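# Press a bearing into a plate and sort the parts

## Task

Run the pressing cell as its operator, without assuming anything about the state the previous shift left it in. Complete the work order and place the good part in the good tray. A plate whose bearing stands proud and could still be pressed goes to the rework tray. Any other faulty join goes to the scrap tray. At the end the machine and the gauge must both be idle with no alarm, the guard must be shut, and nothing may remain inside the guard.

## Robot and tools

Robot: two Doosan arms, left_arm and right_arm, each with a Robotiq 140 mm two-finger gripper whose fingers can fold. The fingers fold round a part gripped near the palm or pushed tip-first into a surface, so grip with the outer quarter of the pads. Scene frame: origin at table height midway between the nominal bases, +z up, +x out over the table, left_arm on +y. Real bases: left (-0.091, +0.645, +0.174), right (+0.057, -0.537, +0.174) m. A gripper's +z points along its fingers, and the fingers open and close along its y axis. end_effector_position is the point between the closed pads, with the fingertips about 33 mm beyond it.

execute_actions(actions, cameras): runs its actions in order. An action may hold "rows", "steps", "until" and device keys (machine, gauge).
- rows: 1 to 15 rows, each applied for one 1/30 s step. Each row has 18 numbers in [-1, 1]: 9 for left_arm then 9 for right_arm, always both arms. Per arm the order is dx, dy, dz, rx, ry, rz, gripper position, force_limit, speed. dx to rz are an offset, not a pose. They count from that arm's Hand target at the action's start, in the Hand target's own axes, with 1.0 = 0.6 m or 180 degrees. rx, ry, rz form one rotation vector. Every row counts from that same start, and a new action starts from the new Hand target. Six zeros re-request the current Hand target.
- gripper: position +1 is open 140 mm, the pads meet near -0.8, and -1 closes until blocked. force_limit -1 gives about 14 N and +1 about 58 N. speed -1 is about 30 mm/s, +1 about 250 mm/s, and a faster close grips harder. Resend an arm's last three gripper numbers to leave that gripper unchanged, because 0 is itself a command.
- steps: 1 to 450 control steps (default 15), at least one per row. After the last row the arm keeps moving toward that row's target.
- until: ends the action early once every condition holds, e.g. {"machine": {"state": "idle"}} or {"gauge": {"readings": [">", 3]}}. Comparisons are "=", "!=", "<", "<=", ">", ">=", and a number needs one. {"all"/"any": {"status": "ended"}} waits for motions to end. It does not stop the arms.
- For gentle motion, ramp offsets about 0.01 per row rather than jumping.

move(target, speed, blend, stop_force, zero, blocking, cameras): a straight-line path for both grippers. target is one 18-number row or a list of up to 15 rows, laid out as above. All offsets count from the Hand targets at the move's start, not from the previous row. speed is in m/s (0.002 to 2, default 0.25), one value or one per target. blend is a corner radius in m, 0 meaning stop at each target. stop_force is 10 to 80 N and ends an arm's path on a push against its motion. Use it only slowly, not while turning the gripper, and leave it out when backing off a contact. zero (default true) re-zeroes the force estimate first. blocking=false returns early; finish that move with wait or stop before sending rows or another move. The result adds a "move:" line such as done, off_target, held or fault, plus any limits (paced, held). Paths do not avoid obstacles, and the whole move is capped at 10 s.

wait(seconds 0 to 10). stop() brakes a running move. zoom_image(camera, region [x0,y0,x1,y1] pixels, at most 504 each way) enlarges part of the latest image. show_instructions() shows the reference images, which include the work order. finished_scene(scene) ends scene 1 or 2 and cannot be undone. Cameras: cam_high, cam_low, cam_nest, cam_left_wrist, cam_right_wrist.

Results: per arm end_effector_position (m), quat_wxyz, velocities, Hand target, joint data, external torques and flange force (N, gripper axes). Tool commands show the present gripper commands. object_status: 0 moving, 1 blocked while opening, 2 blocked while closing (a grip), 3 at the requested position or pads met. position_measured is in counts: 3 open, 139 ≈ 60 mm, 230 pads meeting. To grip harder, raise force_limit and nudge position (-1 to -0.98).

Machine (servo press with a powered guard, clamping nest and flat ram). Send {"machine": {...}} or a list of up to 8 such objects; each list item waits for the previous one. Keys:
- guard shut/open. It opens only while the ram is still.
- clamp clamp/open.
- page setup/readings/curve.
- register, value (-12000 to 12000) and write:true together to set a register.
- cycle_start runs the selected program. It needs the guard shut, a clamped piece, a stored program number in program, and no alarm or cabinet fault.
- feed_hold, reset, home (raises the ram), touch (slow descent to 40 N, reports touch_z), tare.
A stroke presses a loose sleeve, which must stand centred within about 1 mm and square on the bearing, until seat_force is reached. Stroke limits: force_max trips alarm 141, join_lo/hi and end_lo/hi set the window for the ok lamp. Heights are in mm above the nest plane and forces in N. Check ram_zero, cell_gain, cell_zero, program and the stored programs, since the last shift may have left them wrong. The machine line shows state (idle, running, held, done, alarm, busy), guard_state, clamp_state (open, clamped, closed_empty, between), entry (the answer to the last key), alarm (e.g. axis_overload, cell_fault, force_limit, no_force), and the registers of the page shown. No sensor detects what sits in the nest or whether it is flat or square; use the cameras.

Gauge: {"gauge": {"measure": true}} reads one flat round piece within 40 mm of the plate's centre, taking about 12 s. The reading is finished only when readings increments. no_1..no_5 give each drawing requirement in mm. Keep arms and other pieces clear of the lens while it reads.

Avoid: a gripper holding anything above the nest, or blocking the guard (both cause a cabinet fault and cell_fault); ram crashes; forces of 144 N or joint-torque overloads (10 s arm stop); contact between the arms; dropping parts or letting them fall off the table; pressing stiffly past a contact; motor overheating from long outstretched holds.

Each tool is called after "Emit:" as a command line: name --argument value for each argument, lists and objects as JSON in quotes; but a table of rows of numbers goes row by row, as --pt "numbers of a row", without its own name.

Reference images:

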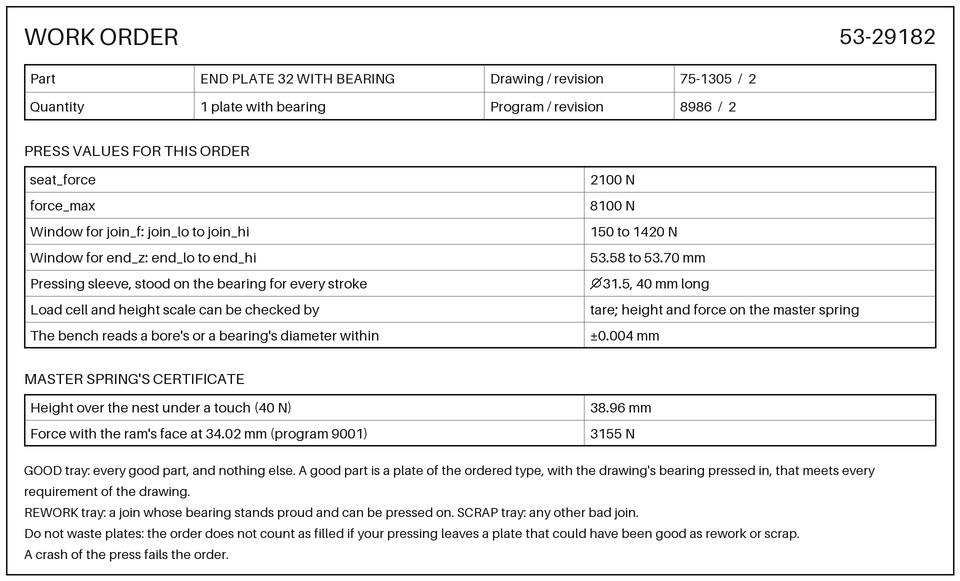

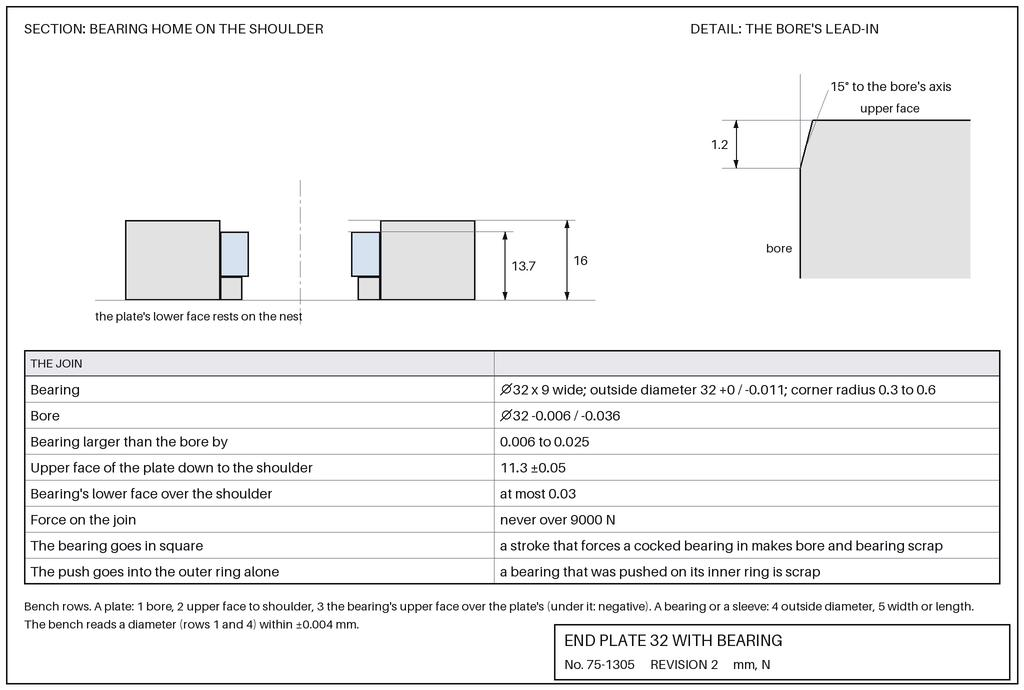

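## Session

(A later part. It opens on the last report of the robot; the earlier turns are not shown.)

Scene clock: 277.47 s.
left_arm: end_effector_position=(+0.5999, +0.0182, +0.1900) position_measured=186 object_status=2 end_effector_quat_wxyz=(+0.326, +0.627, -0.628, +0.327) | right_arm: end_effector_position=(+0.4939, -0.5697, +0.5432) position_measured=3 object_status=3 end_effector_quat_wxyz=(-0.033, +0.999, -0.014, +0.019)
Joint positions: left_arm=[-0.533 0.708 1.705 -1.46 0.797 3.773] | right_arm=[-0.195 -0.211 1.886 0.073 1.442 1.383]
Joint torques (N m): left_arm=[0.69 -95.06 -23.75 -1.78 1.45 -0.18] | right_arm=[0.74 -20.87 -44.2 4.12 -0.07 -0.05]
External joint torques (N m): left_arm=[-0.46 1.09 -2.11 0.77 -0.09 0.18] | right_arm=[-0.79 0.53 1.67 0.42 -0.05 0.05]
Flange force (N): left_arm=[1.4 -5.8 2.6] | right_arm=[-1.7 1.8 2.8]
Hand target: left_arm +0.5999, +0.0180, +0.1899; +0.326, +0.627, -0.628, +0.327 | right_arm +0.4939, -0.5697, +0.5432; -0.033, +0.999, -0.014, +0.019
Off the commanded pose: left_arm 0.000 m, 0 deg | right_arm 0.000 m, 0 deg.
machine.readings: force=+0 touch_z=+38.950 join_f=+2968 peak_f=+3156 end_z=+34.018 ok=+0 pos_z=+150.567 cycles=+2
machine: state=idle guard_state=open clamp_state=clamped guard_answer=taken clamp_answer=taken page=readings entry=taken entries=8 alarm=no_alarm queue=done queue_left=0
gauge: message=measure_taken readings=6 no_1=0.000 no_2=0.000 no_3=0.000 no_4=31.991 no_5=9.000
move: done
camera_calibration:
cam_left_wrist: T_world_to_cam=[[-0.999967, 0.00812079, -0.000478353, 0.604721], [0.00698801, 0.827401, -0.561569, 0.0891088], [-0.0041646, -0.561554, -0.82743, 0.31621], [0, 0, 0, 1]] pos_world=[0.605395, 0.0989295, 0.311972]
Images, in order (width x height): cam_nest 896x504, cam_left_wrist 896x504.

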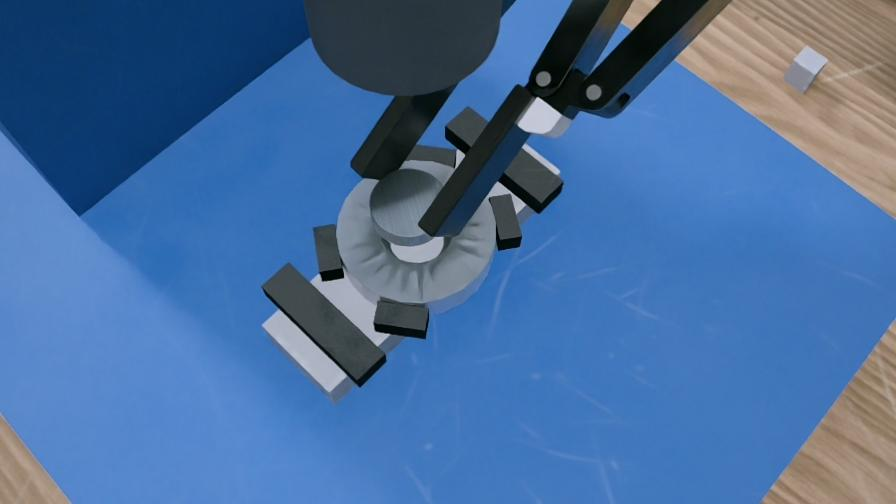

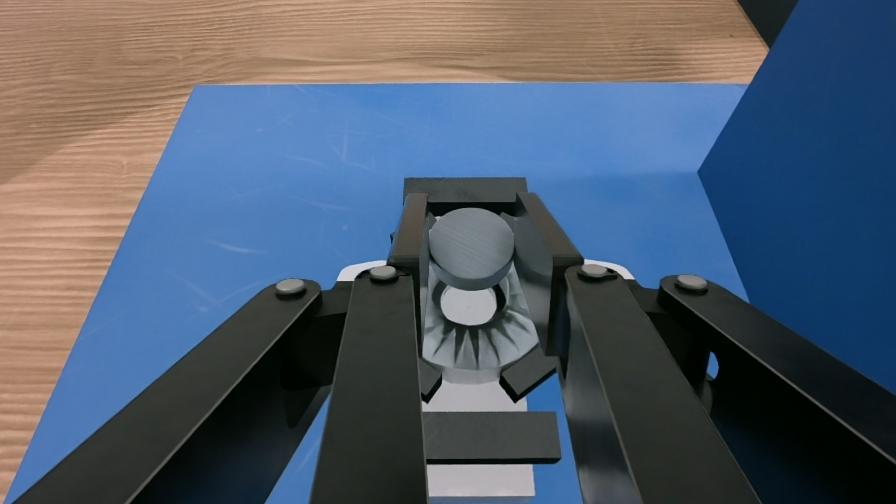

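Emit:
move --target '[-0.0286,-0.0008,0.0141,0,0,0,-1,0,-1,0,0,0,0,0,0,1,1,1]' --speed 0.04 --cameras '["cam_nest","cam_left_wrist"]'

Emit:
zoom_image --camera "cam_nest" --region '[330, 150, 510, 330]'

Emit:
zoom_image --camera "cam_left_wrist" --region '[390, 160, 560, 400]'

Scene clock: 280.80 s.
left_arm: end_effector_position=(+0.6004, +0.0209, +0.1711) position_measured=186 object_status=2 end_effector_quat_wxyz=(+0.326, +0.627, -0.628, +0.327) | right_arm: end_effector_position=(+0.4939, -0.5697, +0.5432) position_measured=3 object_status=3 end_effector_quat_wxyz=(-0.033, +0.999, -0.014, +0.019)
Joint positions: left_arm=[-0.53 0.73 1.709 -1.483 0.797 3.81] | right_arm=[-0.195 -0.211 1.886 0.073 1.442 1.383]
Joint torques (N m): left_arm=[0.95 -96.34 -23.69 -1.27 1.46 -0.15] | right_arm=[0.62 -20.86 -44.21 4.16 -0.09 -0.06]
External joint torques (N m): left_arm=[-0.89 1.66 -1.38 0.22 -0.04 0.15] | right_arm=[-0.49 -0.04 1.61 0.4 -0.02 0.05]
Flange force (N): left_arm=[0.2 -3.9 3.6] | right_arm=[-2.4 1.0 2.6]
Hand target: left_arm +0.6004, +0.0209, +0.1710; +0.326, +0.627, -0.628, +0.327 | right_arm +0.4939, -0.5697, +0.5432; -0.033, +0.999, -0.014, +0.019
Off the commanded pose: left_arm 0.000 m, 0 deg | right_arm 0.000 m, 0 deg.
machine.readings: force=+0 touch_z=+38.950 join_f=+2968 peak_f=+3156 end_z=+34.018 ok=+0 pos_z=+150.567 cycles=+2
machine: state=idle guard_state=open clamp_state=clamped guard_answer=taken clamp_answer=taken page=readings entry=taken entries=8 alarm=no_alarm queue=done queue_left=0
gauge: message=measure_taken readings=6 no_1=0.000 no_2=0.000 no_3=0.000 no_4=31.991 no_5=9.000
move: done
camera_calibration:
cam_left_wrist: T_world_to_cam=[[-0.999967, 0.00812079, -0.000478353, 0.60519], [0.00698801, 0.827401, -0.561569, 0.0762015], [-0.0041646, -0.561554, -0.82743, 0.302007], [0, 0, 0, 1]] pos_world=[0.605895, 0.10163, 0.292972]
Images, in order (width x height): cam_nest 896x504, cam_left_wrist 896x504.

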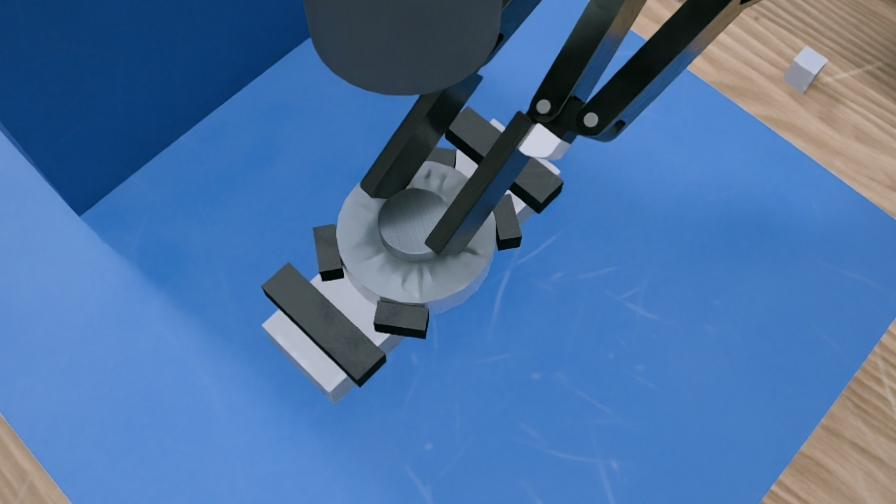

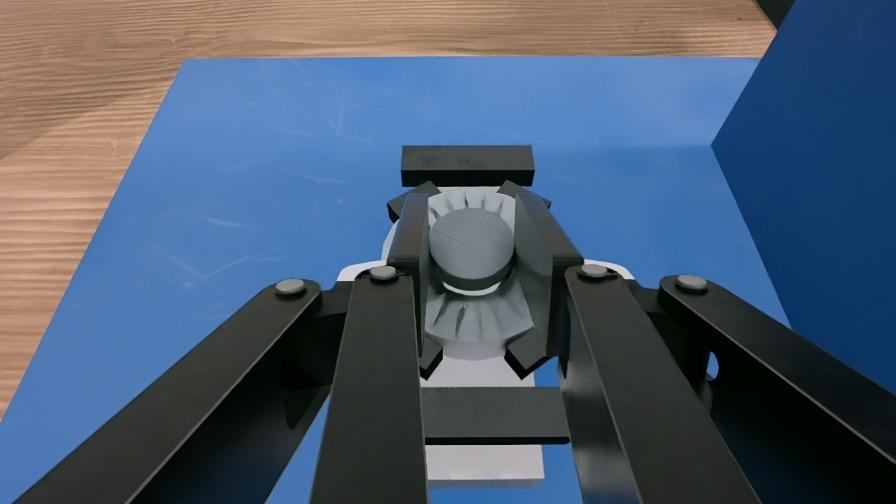

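Scaled by 2.800 from the camera's 896x504 image, which has a finer 1280x720 frame.

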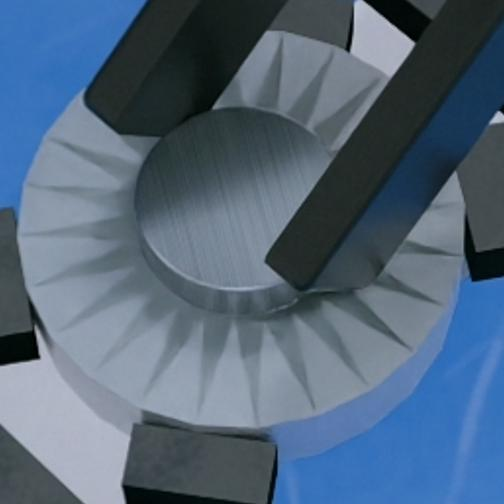

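Scaled by 2.100 from the camera's 896x504 image, which has a finer 1280x720 frame.

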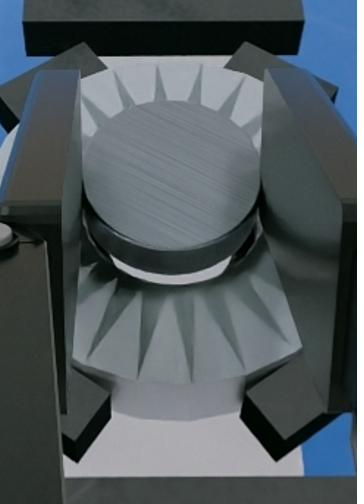

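Emit:
move --target '[-0.00086,0,-0.00123,0,0,0,-1,0,-1,0,0,0,0,0,0,1,1,1]' --speed 0.02 --cameras '["cam_nest","cam_left_wrist"]'

Emit:
zoom_image --camera "cam_nest" --region '[360, 170, 480, 280]'

Emit:
zoom_image --camera "cam_left_wrist" --region '[410, 190, 540, 310]'

Scene clock: 282.80 s.
left_arm: end_effector_position=(+0.6004, +0.0218, +0.1710) position_measured=186 object_status=2 end_effector_quat_wxyz=(+0.326, +0.627, -0.628, +0.327) | right_arm: end_effector_position=(+0.4939, -0.5697, +0.5432) position_measured=3 object_status=3 end_effector_quat_wxyz=(-0.033, +0.999, -0.014, +0.019)
Joint positions: left_arm=[-0.529 0.73 1.71 -1.483 0.797 3.811] | right_arm=[-0.195 -0.211 1.886 0.073 1.442 1.383]
Joint torques (N m): left_arm=[0.96 -95.97 -23.94 -1.52 1.49 -0.14] | right_arm=[0.79 -20.89 -44.14 4.14 -0.07 -0.04]
External joint torques (N m): left_arm=[-1.04 1.42 -1 0.46 -0.06 0.14] | right_arm=[-0.74 0.11 1.41 0.43 -0.05 0.04]
Flange force (N): left_arm=[0.4 -3.1 2.9] | right_arm=[-2.0 1.6 2.3]
Hand target: left_arm +0.6004, +0.0218, +0.1710; +0.326, +0.627, -0.628, +0.327 | right_arm +0.4939, -0.5697, +0.5432; -0.033, +0.999, -0.014, +0.019
Off the commanded pose: left_arm 0.000 m, 0 deg | right_arm 0.000 m, 0 deg.
machine.readings: force=+0 touch_z=+38.950 join_f=+2968 peak_f=+3156 end_z=+34.018 ok=+0 pos_z=+150.567 cycles=+2
machine: state=idle guard_state=open clamp_state=clamped guard_answer=taken clamp_answer=taken page=readings entry=taken entries=8 alarm=no_alarm queue=done queue_left=0
gauge: message=measure_taken readings=6 no_1=0.000 no_2=0.000 no_3=0.000 no_4=31.991 no_5=9.000
move: done
camera_calibration:
cam_left_wrist: T_world_to_cam=[[-0.999968, 0.00795596, -0.000365909, 0.605267], [0.00678813, 0.827355, -0.561638, 0.0756025], [-0.00416563, -0.561623, -0.827383, 0.302507], [0, 0, 0, 1]] pos_world=[0.605995, 0.102529, 0.292972]
Images, in order (width x height): cam_nest 896x504, cam_left_wrist 896x504.

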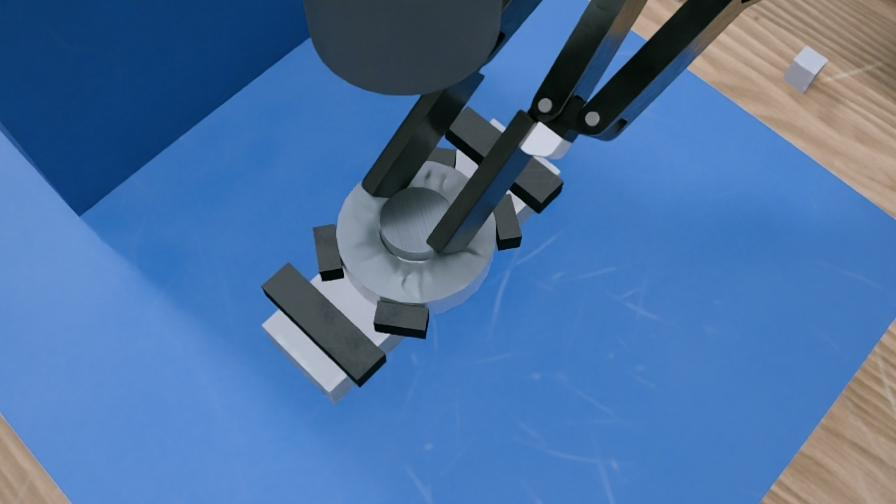

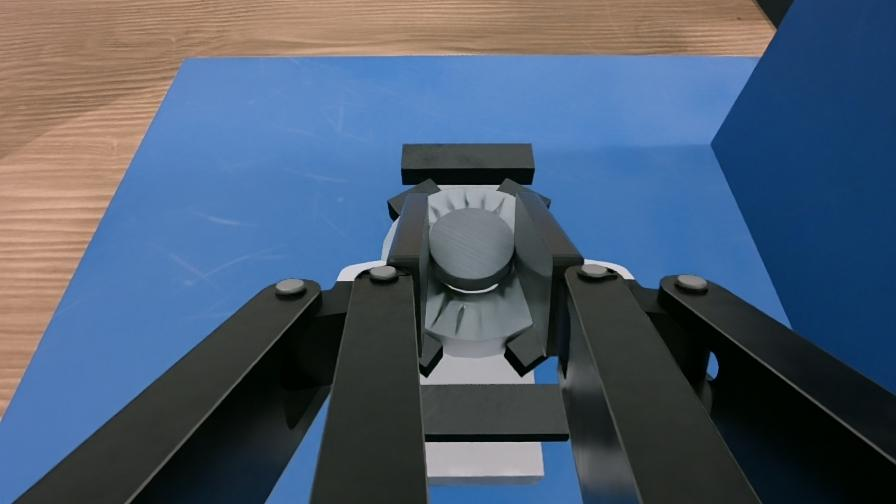

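Scaled by 4.200 from the camera's 896x504 image, which has a finer 1280x720 frame.

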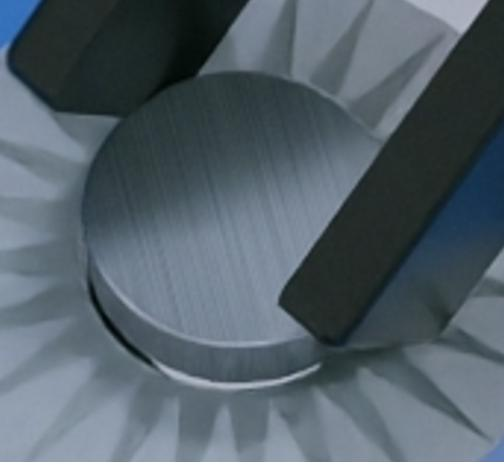

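Scaled by 3.877 from the camera's 896x504 image, which has a finer 1280x720 frame.

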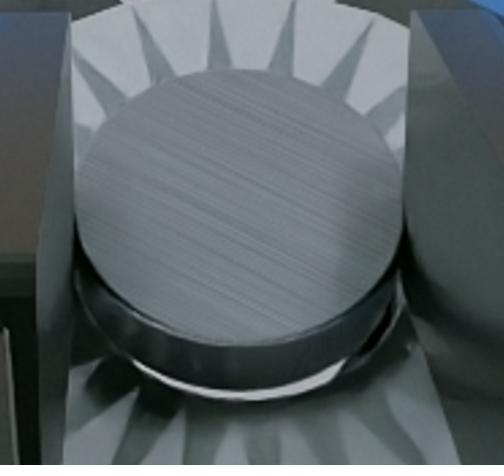

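Emit:
move --target '[-0.0110,0.0005,0.0075,0,0,0,-1,0,-1,0,0,0,0,0,0,1,1,1]' --speed 0.005 --stop_force 10 --cameras '["cam_nest","cam_left_wrist"]'

Emit:
zoom_image --camera "cam_nest" --region '[360, 170, 480, 280]'

Emit:
zoom_image --camera "cam_left_wrist" --region '[410, 190, 540, 310]'

Scene clock: 285.10 s.
left_arm: end_effector_position=(+0.6004, +0.0218, +0.1697) position_measured=186 object_status=2 end_effector_quat_wxyz=(+0.326, +0.627, -0.628, +0.327) | right_arm: end_effector_position=(+0.4939, -0.5697, +0.5432) position_measured=3 object_status=3 end_effector_quat_wxyz=(-0.033, +0.999, -0.014, +0.019)
Joint positions: left_arm=[-0.529 0.731 1.71 -1.485 0.797 3.814] | right_arm=[-0.195 -0.211 1.886 0.073 1.442 1.383]
Joint torques (N m): left_arm=[2.29 -84.92 -21.53 -0.68 -1.92 -0.15] | right_arm=[0.85 -21.03 -44.12 4.17 -0.07 -0.04]
External joint torques (N m): left_arm=[-2.36 -9.43 -3.28 -0.37 3.36 0.15] | right_arm=[-0.75 0.44 1.41 0.4 -0.05 0.04]
Flange force (N): left_arm=[9.1 2.8 -7.3] | right_arm=[-1.5 1.7 2.3]
Hand target: left_arm +0.6004, +0.0218, +0.1697; +0.326, +0.627, -0.628, +0.327 (not the last commanded pose) | right_arm +0.4939, -0.5697, +0.5432; -0.033, +0.999, -0.014, +0.019
Off the commanded pose: left_arm 0.007 m, 0 deg | right_arm 0.000 m, 0 deg.
machine.readings: force=+0 touch_z=+38.950 join_f=+2968 peak_f=+3156 end_z=+34.018 ok=+0 pos_z=+150.567 cycles=+2
machine: state=idle guard_state=open clamp_state=clamped guard_answer=taken clamp_answer=taken page=readings entry=taken entries=8 alarm=no_alarm queue=done queue_left=0
gauge: message=measure_taken readings=6 no_1=0.000 no_2=0.000 no_3=0.000 no_4=31.991 no_5=9.000
move: contact (left_arm)
camera_calibration:
cam_left_wrist: T_world_to_cam=[[-0.999966, 0.00825955, -0.000454093, 0.60516], [0.00708825, 0.827275, -0.561752, 0.0746487], [-0.00426416, -0.561736, -0.827305, 0.301536], [0, 0, 0, 1]] pos_world=[0.605896, 0.10263, 0.291671]
Images, in order (width x height): cam_nest 896x504, cam_left_wrist 896x504.

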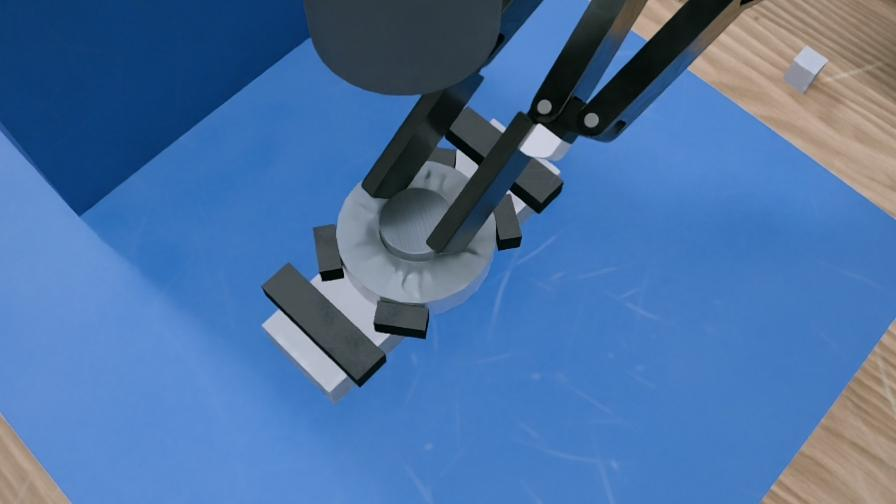

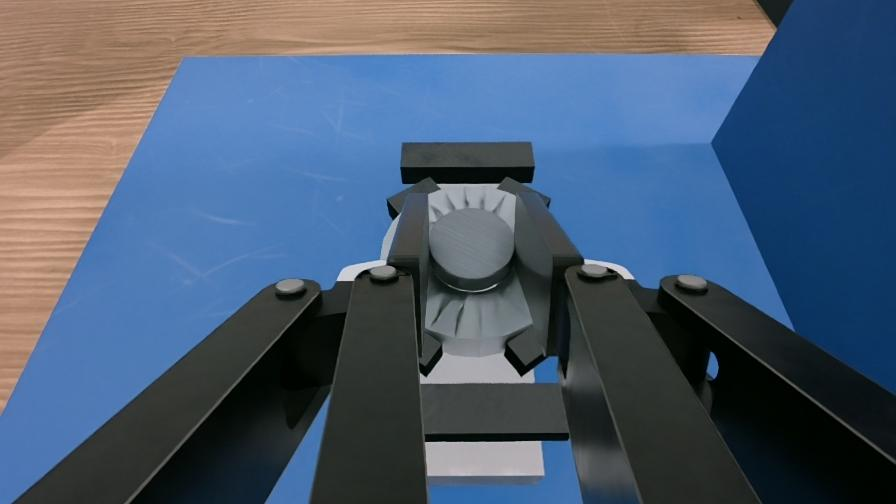

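Scaled by 4.200 from the camera's 896x504 image, which has a finer 1280x720 frame.

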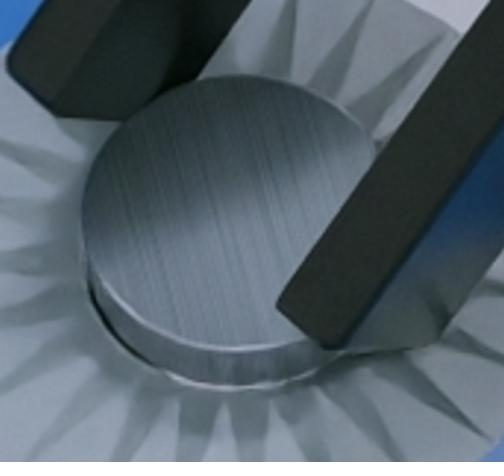

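Scaled by 3.877 from the camera's 896x504 image, which has a finer 1280x720 frame.

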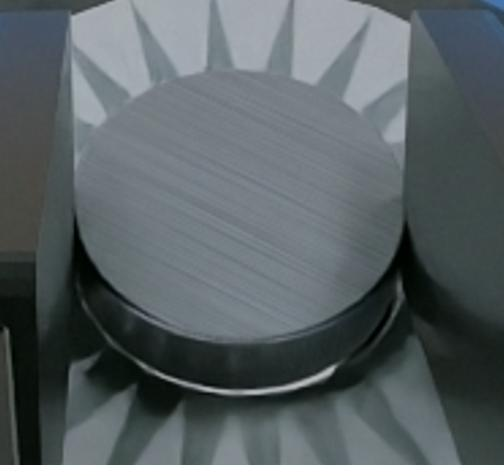

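Emit:
move --target '[0.00205,0.001,-0.00144,0,0,0,-1,0,-1,0,0,0,0,0,0,1,1,1]' --speed 0.01

Emit:
move --target '[-0.0109,0,0.0077,0,0,0,-1,0,-1,0,0,0,0,0,0,1,1,1]' --speed 0.005 --stop_force 10 --cameras '["cam_nest","cam_left_wrist"]'

Emit:
zoom_image --camera "cam_nest" --region '[360, 170, 480, 280]'

Emit:
zoom_image --camera "cam_left_wrist" --region '[410, 190, 540, 310]'

Scene clock: 286.57 s.
left_arm: end_effector_position=(+0.5998, +0.0219, +0.1712) position_measured=186 object_status=2 end_effector_quat_wxyz=(+0.326, +0.627, -0.628, +0.327) | right_arm: end_effector_position=(+0.4939, -0.5697, +0.5432) position_measured=3 object_status=3 end_effector_quat_wxyz=(-0.033, +0.999, -0.014, +0.019)
Joint positions: left_arm=[-0.529 0.729 1.711 -1.484 0.797 3.812] | right_arm=[-0.195 -0.211 1.886 0.073 1.442 1.383]
Joint torques (N m): left_arm=[0.86 -95.49 -23.75 -1.37 1.49 -0.07] | right_arm=[0.77 -21.16 -44.01 4.15 -0.1 -0.08]
External joint torques (N m): left_arm=[-0.8 0.99 -1.23 0.31 -0.05 0.07] | right_arm=[-0.6 0.23 1.4 0.41 -0.01 0.07]
Flange force (N): left_arm=[0.8 -3.2 2.5] | right_arm=[-1.7 1.3 2.2]
Hand target: left_arm +0.5998, +0.0218, +0.1712; +0.326, +0.627, -0.628, +0.327 | right_arm +0.4939, -0.5697, +0.5432; -0.033, +0.999, -0.014, +0.019
Off the commanded pose: left_arm 0.000 m, 0 deg | right_arm 0.000 m, 0 deg.
machine.readings: force=+0 touch_z=+38.950 join_f=+2968 peak_f=+3156 end_z=+34.018 ok=+0 pos_z=+150.567 cycles=+2
machine: state=idle guard_state=open clamp_state=clamped guard_answer=taken clamp_answer=taken page=readings entry=taken entries=8 alarm=no_alarm queue=done queue_left=0
gauge: message=measure_taken readings=6 no_1=0.000 no_2=0.000 no_3=0.000 no_4=31.991 no_5=9.000
move: done

Scene clock: 287.83 s.
left_arm: end_effector_position=(+0.5998, +0.0217, +0.1681) position_measured=186 object_status=2 end_effector_quat_wxyz=(+0.326, +0.627, -0.628, +0.327) | right_arm: end_effector_position=(+0.4939, -0.5697, +0.5432) position_measured=3 object_status=3 end_effector_quat_wxyz=(-0.033, +0.999, -0.014, +0.019)
Joint positions: left_arm=[-0.529 0.733 1.712 -1.488 0.797 3.818] | right_arm=[-0.195 -0.211 1.886 0.073 1.442 1.383]
Joint torques (N m): left_arm=[4.39 -84.72 -17.22 0.72 -1.48 -0.14] | right_arm=[0.76 -21.19 -44.28 4.16 -0.06 -0.04]
External joint torques (N m): left_arm=[-4.37 -9.71 -7.5 -1.77 2.93 0.14] | right_arm=[-0.64 0.12 1.47 0.41 -0.05 0.04]
Flange force (N): left_arm=[12.3 -1.9 -0.9] | right_arm=[-2.0 1.4 2.4]
Hand target: left_arm +0.5998, +0.0217, +0.1681; +0.326, +0.627, -0.628, +0.327 (not the last commanded pose) | right_arm +0.4939, -0.5697, +0.5432; -0.033, +0.999, -0.014, +0.019
Off the commanded pose: left_arm 0.005 m, 0 deg | right_arm 0.000 m, 0 deg.
machine.readings: force=+0 touch_z=+38.950 join_f=+2968 peak_f=+3156 end_z=+34.018 ok=+0 pos_z=+150.567 cycles=+2
machine: state=idle guard_state=open clamp_state=clamped guard_answer=taken clamp_answer=taken page=readings entry=taken entries=8 alarm=no_alarm queue=done queue_left=0
gauge: message=measure_taken readings=6 no_1=0.000 no_2=0.000 no_3=0.000 no_4=31.991 no_5=9.000
move: contact (left_arm)
camera_calibration:
cam_left_wrist: T_world_to_cam=[[-0.999965, 0.00828558, -0.000595093, 0.604597], [0.00718808, 0.827151, -0.561934, 0.0737849], [-0.00416372, -0.561919, -0.827182, 0.299993], [0, 0, 0, 1]] pos_world=[0.605295, 0.102531, 0.289971]
Images, in order (width x height): cam_nest 896x504, cam_left_wrist 896x504.

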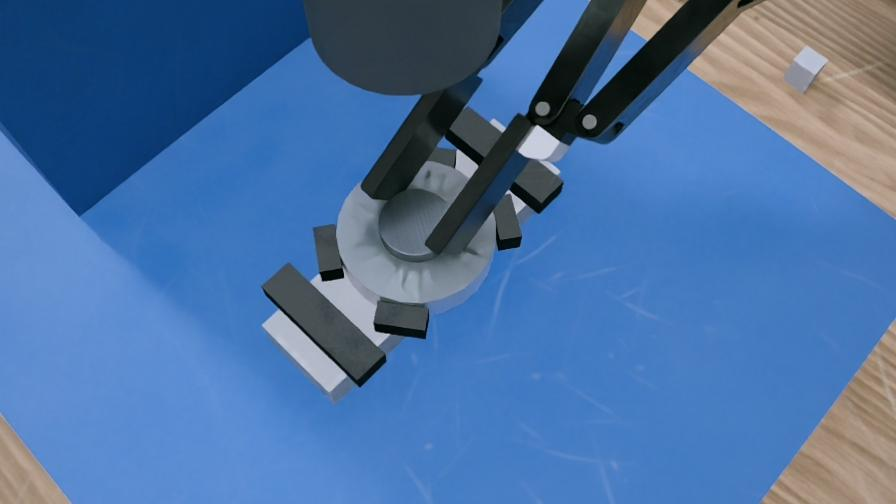

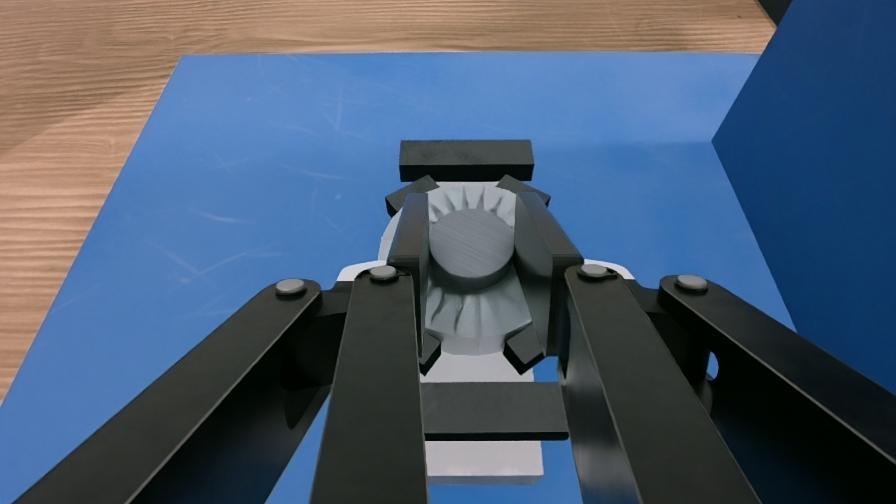

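Scaled by 4.200 from the camera's 896x504 image, which has a finer 1280x720 frame.

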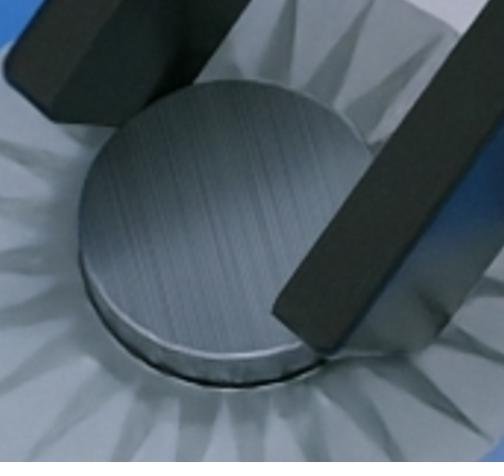

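Scaled by 3.877 from the camera's 896x504 image, which has a finer 1280x720 frame.

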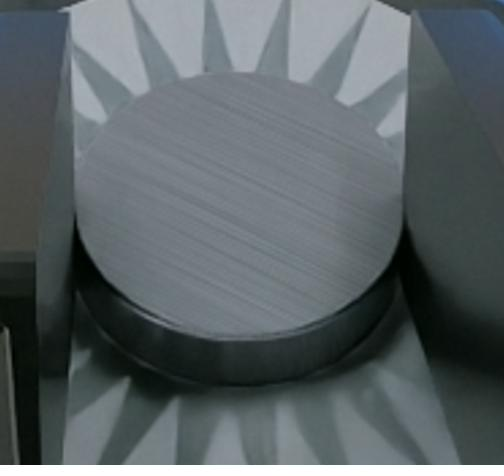

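Emit:
move --target '[0.0011,0,0.0001,0,0,0,-1,0,-1,0,0,0,0,0,0,1,1,1]' --speed 0.01

Emit:
move --target '[-0.0068,0,0.0048,0,0,0,-1,0,-1,0,0,0,0,0,0,1,1,1]' --speed 0.004 --stop_force 10

Emit:
zoom_image --camera "cam_nest" --region '[360, 170, 480, 280]'

Scene clock: 292.50 s.
left_arm: end_effector_position=(+0.5998, +0.0214, +0.1685) position_measured=186 object_status=2 end_effector_quat_wxyz=(+0.326, +0.627, -0.628, +0.327) | right_arm: end_effector_position=(+0.4939, -0.5697, +0.5432) position_measured=3 object_status=3 end_effector_quat_wxyz=(-0.033, +0.999, -0.014, +0.019)
Joint positions: left_arm=[-0.53 0.733 1.711 -1.488 0.797 3.817] | right_arm=[-0.195 -0.211 1.886 0.073 1.442 1.383]
Joint torques (N m): left_arm=[-1.17 -95.22 -25.04 -2.04 1.54 -0.11] | right_arm=[0.45 -20.85 -44.06 4.12 -0.1 -0.08]
External joint torques (N m): left_arm=[1.22 0.71 0.28 0.99 -0.11 0.11] | right_arm=[-0.38 0.04 1.37 0.45 -0.01 0.07]
Flange force (N): left_arm=[-0.8 -2.1 -1.4] | right_arm=[-1.9 0.7 2.2]
Hand target: left_arm +0.5998, +0.0213, +0.1686; +0.326, +0.627, -0.628, +0.327 | right_arm +0.4939, -0.5697, +0.5432; -0.033, +0.999, -0.014, +0.019
Off the commanded pose: left_arm 0.000 m, 0 deg | right_arm 0.000 m, 0 deg.
machine.readings: force=+0 touch_z=+38.950 join_f=+2968 peak_f=+3156 end_z=+34.018 ok=+0 pos_z=+150.567 cycles=+2
machine: state=idle guard_state=open clamp_state=clamped guard_answer=taken clamp_answer=taken page=readings entry=taken entries=8 alarm=no_alarm queue=done queue_left=0
gauge: message=measure_taken readings=6 no_1=0.000 no_2=0.000 no_3=0.000 no_4=31.991 no_5=9.000
move: done

Scene clock: 293.23 s.
left_arm: end_effector_position=(+0.5998, +0.0213, +0.1681) position_measured=186 object_status=2 end_effector_quat_wxyz=(+0.326, +0.627, -0.628, +0.327) | right_arm: end_effector_position=(+0.4939, -0.5697, +0.5432) position_measured=3 object_status=3 end_effector_quat_wxyz=(-0.033, +0.999, -0.014, +0.019)
Joint positions: left_arm=[-0.53 0.733 1.711 -1.488 0.797 3.818] | right_arm=[-0.195 -0.211 1.886 0.073 1.442 1.383]
Joint torques (N m): left_arm=[-6.75 -84.59 -23.62 -1.63 -0.27 -0.1] | right_arm=[0.95 -21.25 -44.16 4.16 -0.08 -0.05]
External joint torques (N m): left_arm=[7.23 -9.95 -1.2 0.6 1.7 0.09] | right_arm=[-1 1.2 1.68 0.38 -0.04 0.04]
Flange force (N): left_arm=[3.4 0.7 -18.3] | right_arm=[-0.6 2.4 2.9]
Hand target: left_arm +0.5998, +0.0213, +0.1681; +0.326, +0.627, -0.628, +0.327 (not the last commanded pose) | right_arm +0.4939, -0.5697, +0.5432; -0.033, +0.999, -0.014, +0.019
Off the commanded pose: left_arm 0.005 m, 0 deg | right_arm 0.000 m, 0 deg.
machine.readings: force=+0 touch_z=+38.950 join_f=+2968 peak_f=+3156 end_z=+34.018 ok=+0 pos_z=+150.567 cycles=+2
machine: state=idle guard_state=open clamp_state=clamped guard_answer=taken clamp_answer=taken page=readings entry=taken entries=8 alarm=no_alarm queue=done queue_left=0
gauge: message=measure_taken readings=6 no_1=0.000 no_2=0.000 no_3=0.000 no_4=31.991 no_5=9.000
move: contact (left_arm)

Scaled by 4.200 from the camera's 896x504 image, which has a finer 1280x720 frame.
This view is cut from an older image: the scene may have changed since it was taken.

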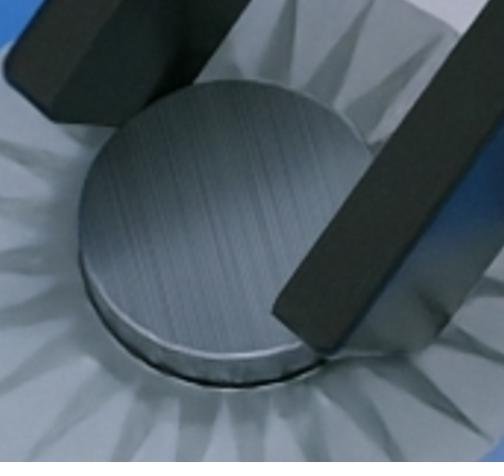

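Emit:
move --target '[0.0002,0,-0.0006,0,0,0,-1,0,-1,0,0,0,0,0,0,1,1,1]' --speed 0.01

Emit:
move --target '[-0.0068,0,0.0048,0,0,0,-1,0,-1,0,0,0,0,0,0,1,1,1]' --speed 0.004 --stop_force 10 --cameras '["cam_nest","cam_left_wrist"]'

Emit:
zoom_image --camera "cam_nest" --region '[360, 170, 480, 280]'

Emit:
zoom_image --camera "cam_left_wrist" --region '[410, 190, 540, 310]'

Scene clock: 294.47 s.
left_arm: end_effector_position=(+0.5997, +0.0215, +0.1684) position_measured=186 object_status=2 end_effector_quat_wxyz=(+0.326, +0.627, -0.628, +0.327) | right_arm: end_effector_position=(+0.4939, -0.5697, +0.5432) position_measured=3 object_status=3 end_effector_quat_wxyz=(-0.033, +0.999, -0.014, +0.019)
Joint positions: left_arm=[-0.53 0.733 1.711 -1.487 0.797 3.817] | right_arm=[-0.195 -0.211 1.886 0.073 1.442 1.383]
Joint torques (N m): left_arm=[-0.2 -95.58 -22.54 -1.24 2.11 -0.14] | right_arm=[0.79 -20.95 -44.06 4.15 -0.06 -0.04]
External joint torques (N m): left_arm=[0.27 1.27 -2.2 0.19 -0.67 0.14] | right_arm=[-0.71 0.1 1.33 0.42 -0.05 0.04]
Flange force (N): left_arm=[0.4 -5.5 3.2] | right_arm=[-1.9 1.6 2.2]
Hand target: left_arm +0.5998, +0.0216, +0.1684; +0.326, +0.627, -0.628, +0.327 | right_arm +0.4939, -0.5697, +0.5432; -0.033, +0.999, -0.014, +0.019
Off the commanded pose: left_arm 0.000 m, 0 deg | right_arm 0.000 m, 0 deg.
machine.readings: force=+0 touch_z=+38.950 join_f=+2968 peak_f=+3156 end_z=+34.018 ok=+0 pos_z=+150.567 cycles=+2
machine: state=idle guard_state=open clamp_state=clamped guard_answer=taken clamp_answer=taken page=readings entry=taken entries=8 alarm=no_alarm queue=done queue_left=0
gauge: message=measure_taken readings=6 no_1=0.000 no_2=0.000 no_3=0.000 no_4=31.991 no_5=9.000
move: done

Scene clock: 295.27 s.
left_arm: end_effector_position=(+0.5997, +0.0216, +0.1678) position_measured=186 object_status=2 end_effector_quat_wxyz=(+0.326, +0.627, -0.628, +0.327) | right_arm: end_effector_position=(+0.4939, -0.5697, +0.5432) position_measured=3 object_status=3 end_effector_quat_wxyz=(-0.033, +0.999, -0.014, +0.019)
Joint positions: left_arm=[-0.53 0.733 1.711 -1.488 0.797 3.819] | right_arm=[-0.195 -0.211 1.886 0.073 1.442 1.383]
Joint torques (N m): left_arm=[-2.84 -80.19 -18.35 0.21 -1.36 -0.1] | right_arm=[0.6 -21.14 -44.08 4.15 -0.07 -0.08]
External joint torques (N m): left_arm=[2.76 -14.34 -6.44 -1.28 2.8 0.1] | right_arm=[-0.49 0.68 1.54 0.4 -0.04 0.08]
Flange force (N): left_arm=[11.0 -0.7 -13.8] | right_arm=[-1.1 1.1 2.6]
Hand target: left_arm +0.5997, +0.0216, +0.1678; +0.326, +0.627, -0.628, +0.327 (not the last commanded pose) | right_arm +0.4939, -0.5697, +0.5432; -0.033, +0.999, -0.014, +0.019
Off the commanded pose: left_arm 0.004 m, 0 deg | right_arm 0.000 m, 0 deg.
machine.readings: force=+0 touch_z=+38.950 join_f=+2968 peak_f=+3156 end_z=+34.018 ok=+0 pos_z=+150.567 cycles=+2
machine: state=idle guard_state=open clamp_state=clamped guard_answer=taken clamp_answer=taken page=readings entry=taken entries=8 alarm=no_alarm queue=done queue_left=0
gauge: message=measure_taken readings=6 no_1=0.000 no_2=0.000 no_3=0.000 no_4=31.991 no_5=9.000
move: contact (left_arm)
camera_calibration:
cam_left_wrist: T_world_to_cam=[[-0.999959, 0.00900165, -0.000964573, 0.604529], [0.00798838, 0.827192, -0.561862, 0.0733272], [-0.0042598, -0.561847, -0.82723, 0.29978], [0, 0, 0, 1]] pos_world=[0.605196, 0.102333, 0.28977]
Images, in order (width x height): cam_nest 896x504, cam_left_wrist 896x504.

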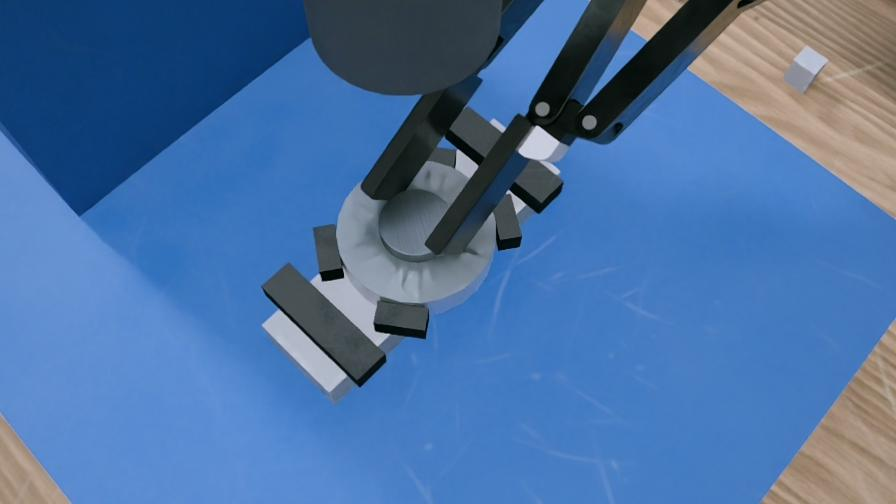

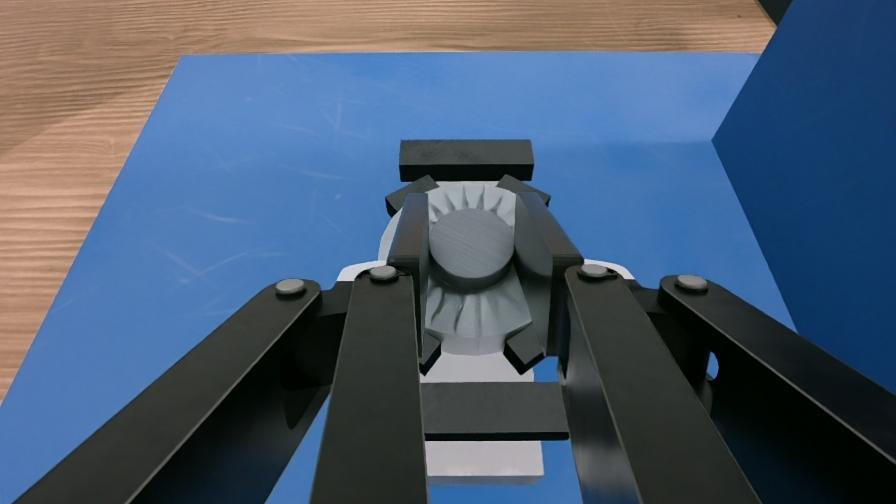

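Scaled by 4.200 from the camera's 896x504 image, which has a finer 1280x720 frame.

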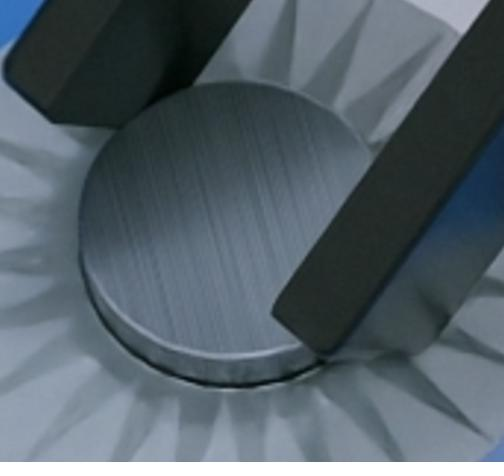

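Scaled by 3.877 from the camera's 896x504 image, which has a finer 1280x720 frame.

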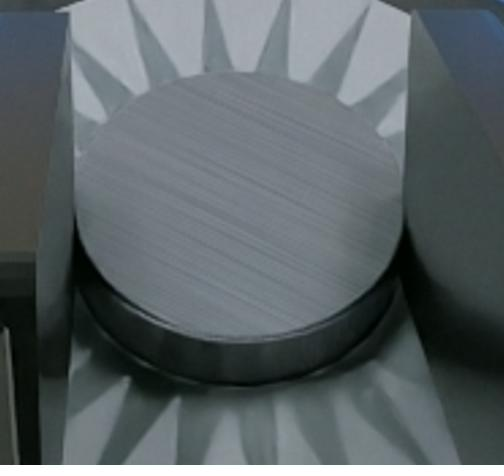

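Emit:
execute_actions --actions '[{"rows":[[0,0,0,0,0,0,0,0,-1,0,0,0,0,0,0,1,1,1]],"steps":45}]'

Emit:
move --target '[0,0,-0.1667,0,0,0,0,0,-1,0,0,0,0,0,0,1,1,1]' --speed 0.12 --cameras '["cam_nest","cam_left_wrist"]'

Emit:
zoom_image --camera "cam_nest" --region '[330, 150, 510, 330]'

Emit:
zoom_image --camera "cam_left_wrist" --region '[390, 60, 550, 220]'

Scene clock: 297.50 s.
left_arm: end_effector_position=(+0.5998, +0.0216, +0.1678) position_measured=129 object_status=3 end_effector_quat_wxyz=(+0.326, +0.627, -0.628, +0.327) | right_arm: end_effector_position=(+0.4939, -0.5697, +0.5432) position_measured=3 object_status=3 end_effector_quat_wxyz=(-0.033, +0.999, -0.014, +0.019)
Joint positions: left_arm=[-0.53 0.733 1.711 -1.488 0.797 3.819] | right_arm=[-0.195 -0.211 1.886 0.073 1.442 1.383]
Joint torques (N m): left_arm=[0.87 -95.8 -23.46 -1.46 1.49 -0.11] | right_arm=[0.86 -20.87 -44.1 4.15 -0.11 -0.05]
External joint torques (N m): left_arm=[-0.83 1.28 -1.27 0.41 -0.06 0.11] | right_arm=[-0.76 -0.16 1.24 0.43 0 0.05]
Flange force (N): left_arm=[0.6 -3.7 2.9] | right_arm=[-2.2 1.6 1.8]
Hand target: left_arm +0.5997, +0.0216, +0.1678; +0.326, +0.627, -0.628, +0.327 | right_arm +0.4939, -0.5697, +0.5432; -0.033, +0.999, -0.014, +0.019
Off the commanded pose: left_arm 0.000 m, 0 deg | right_arm 0.000 m, 0 deg.
machine.readings: force=+0 touch_z=+38.950 join_f=+2968 peak_f=+3156 end_z=+34.018 ok=+0 pos_z=+150.567 cycles=+2
machine: state=idle guard_state=open clamp_state=clamped guard_answer=taken clamp_answer=taken page=readings entry=taken entries=8 alarm=no_alarm queue=done queue_left=0
gauge: message=measure_taken readings=6 no_1=0.000 no_2=0.000 no_3=0.000 no_4=31.991 no_5=9.000

Scene clock: 298.73 s.
left_arm: end_effector_position=(+0.5997, +0.1033, +0.2251) position_measured=129 object_status=3 end_effector_quat_wxyz=(+0.326, +0.627, -0.628, +0.327) | right_arm: end_effector_position=(+0.4939, -0.5697, +0.5432) position_measured=3 object_status=3 end_effector_quat_wxyz=(-0.033, +0.999, -0.014, +0.019)
Joint positions: left_arm=[-0.433 0.627 1.775 -1.385 0.865 3.773] | right_arm=[-0.195 -0.211 1.886 0.073 1.442 1.383]
Joint torques (N m): left_arm=[3.27 -91.3 -25.23 -1.24 1.22 -0.01] | right_arm=[0.39 -21.06 -44.15 4.13 -0.08 -0.04]
External joint torques (N m): left_arm=[-3.66 4.38 -0.82 0.35 0.14 0.01] | right_arm=[-0.29 0.57 1.53 0.43 -0.04 0.03]
Flange force (N): left_arm=[0.0 -4.7 8.1] | right_arm=[-1.2 0.7 2.6]
Hand target: left_arm +0.5997, +0.1035, +0.2252; +0.326, +0.627, -0.628, +0.327 | right_arm +0.4939, -0.5697, +0.5432; -0.033, +0.999, -0.014, +0.019
Off the commanded pose: left_arm 0.000 m, 0 deg | right_arm 0.000 m, 0 deg.
machine.readings: force=+0 touch_z=+38.950 join_f=+2968 peak_f=+3156 end_z=+34.018 ok=+0 pos_z=+150.567 cycles=+2
machine: state=idle guard_state=open clamp_state=clamped guard_answer=taken clamp_answer=taken page=readings entry=taken entries=8 alarm=no_alarm queue=done queue_left=0
gauge: message=measure_taken readings=6 no_1=0.000 no_2=0.000 no_3=0.000 no_4=31.991 no_5=9.000
move: done
camera_calibration:
cam_left_wrist: T_world_to_cam=[[-0.99996, 0.0088626, -0.000989063, 0.603883], [0.00788769, 0.827271, -0.561747, 0.0378647], [-0.00416032, -0.561733, -0.827308, 0.393085], [0, 0, 0, 1]] pos_world=[0.605195, 0.184132, 0.34707]
Images, in order (width x height): cam_nest 896x504, cam_left_wrist 896x504.

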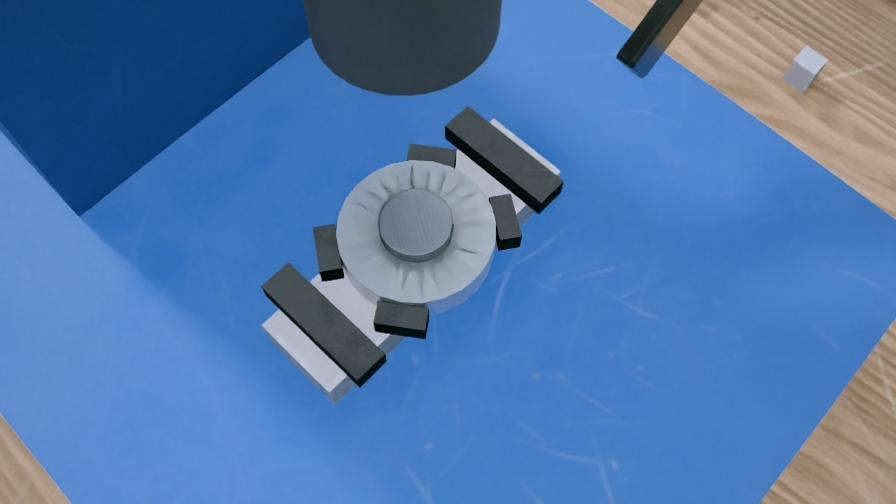

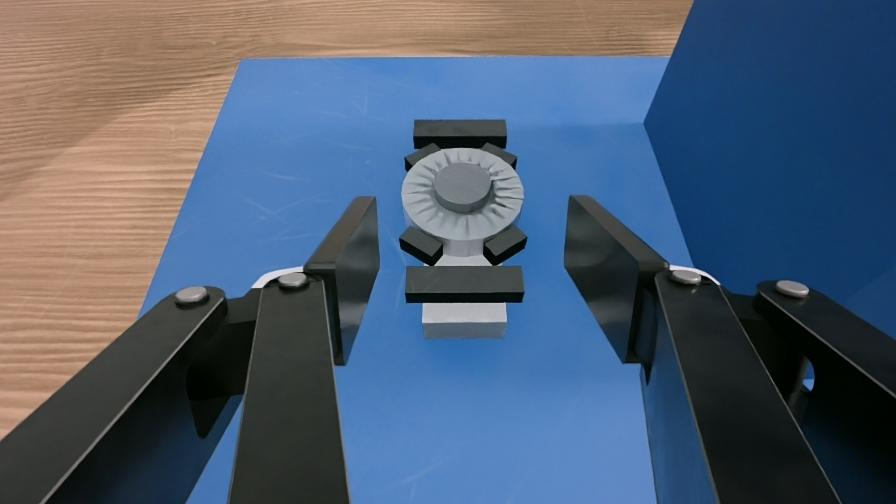

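Scaled by 2.800 from the camera's 896x504 image, which has a finer 1280x720 frame.

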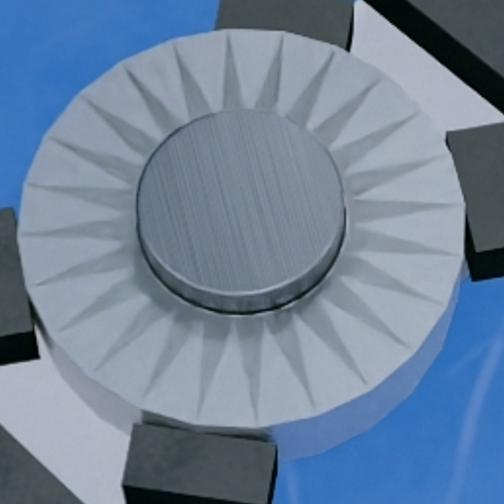

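Scaled by 3.150 from the camera's 896x504 image, which has a finer 1280x720 frame.

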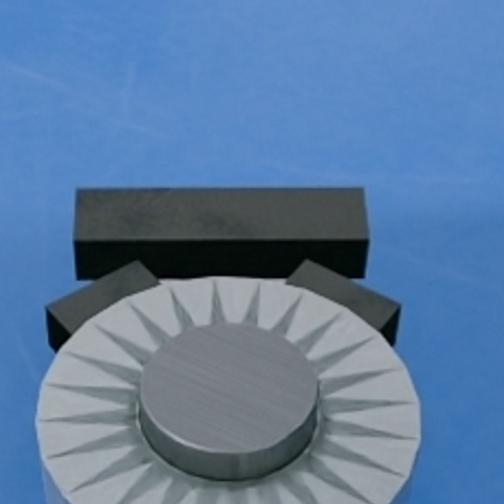

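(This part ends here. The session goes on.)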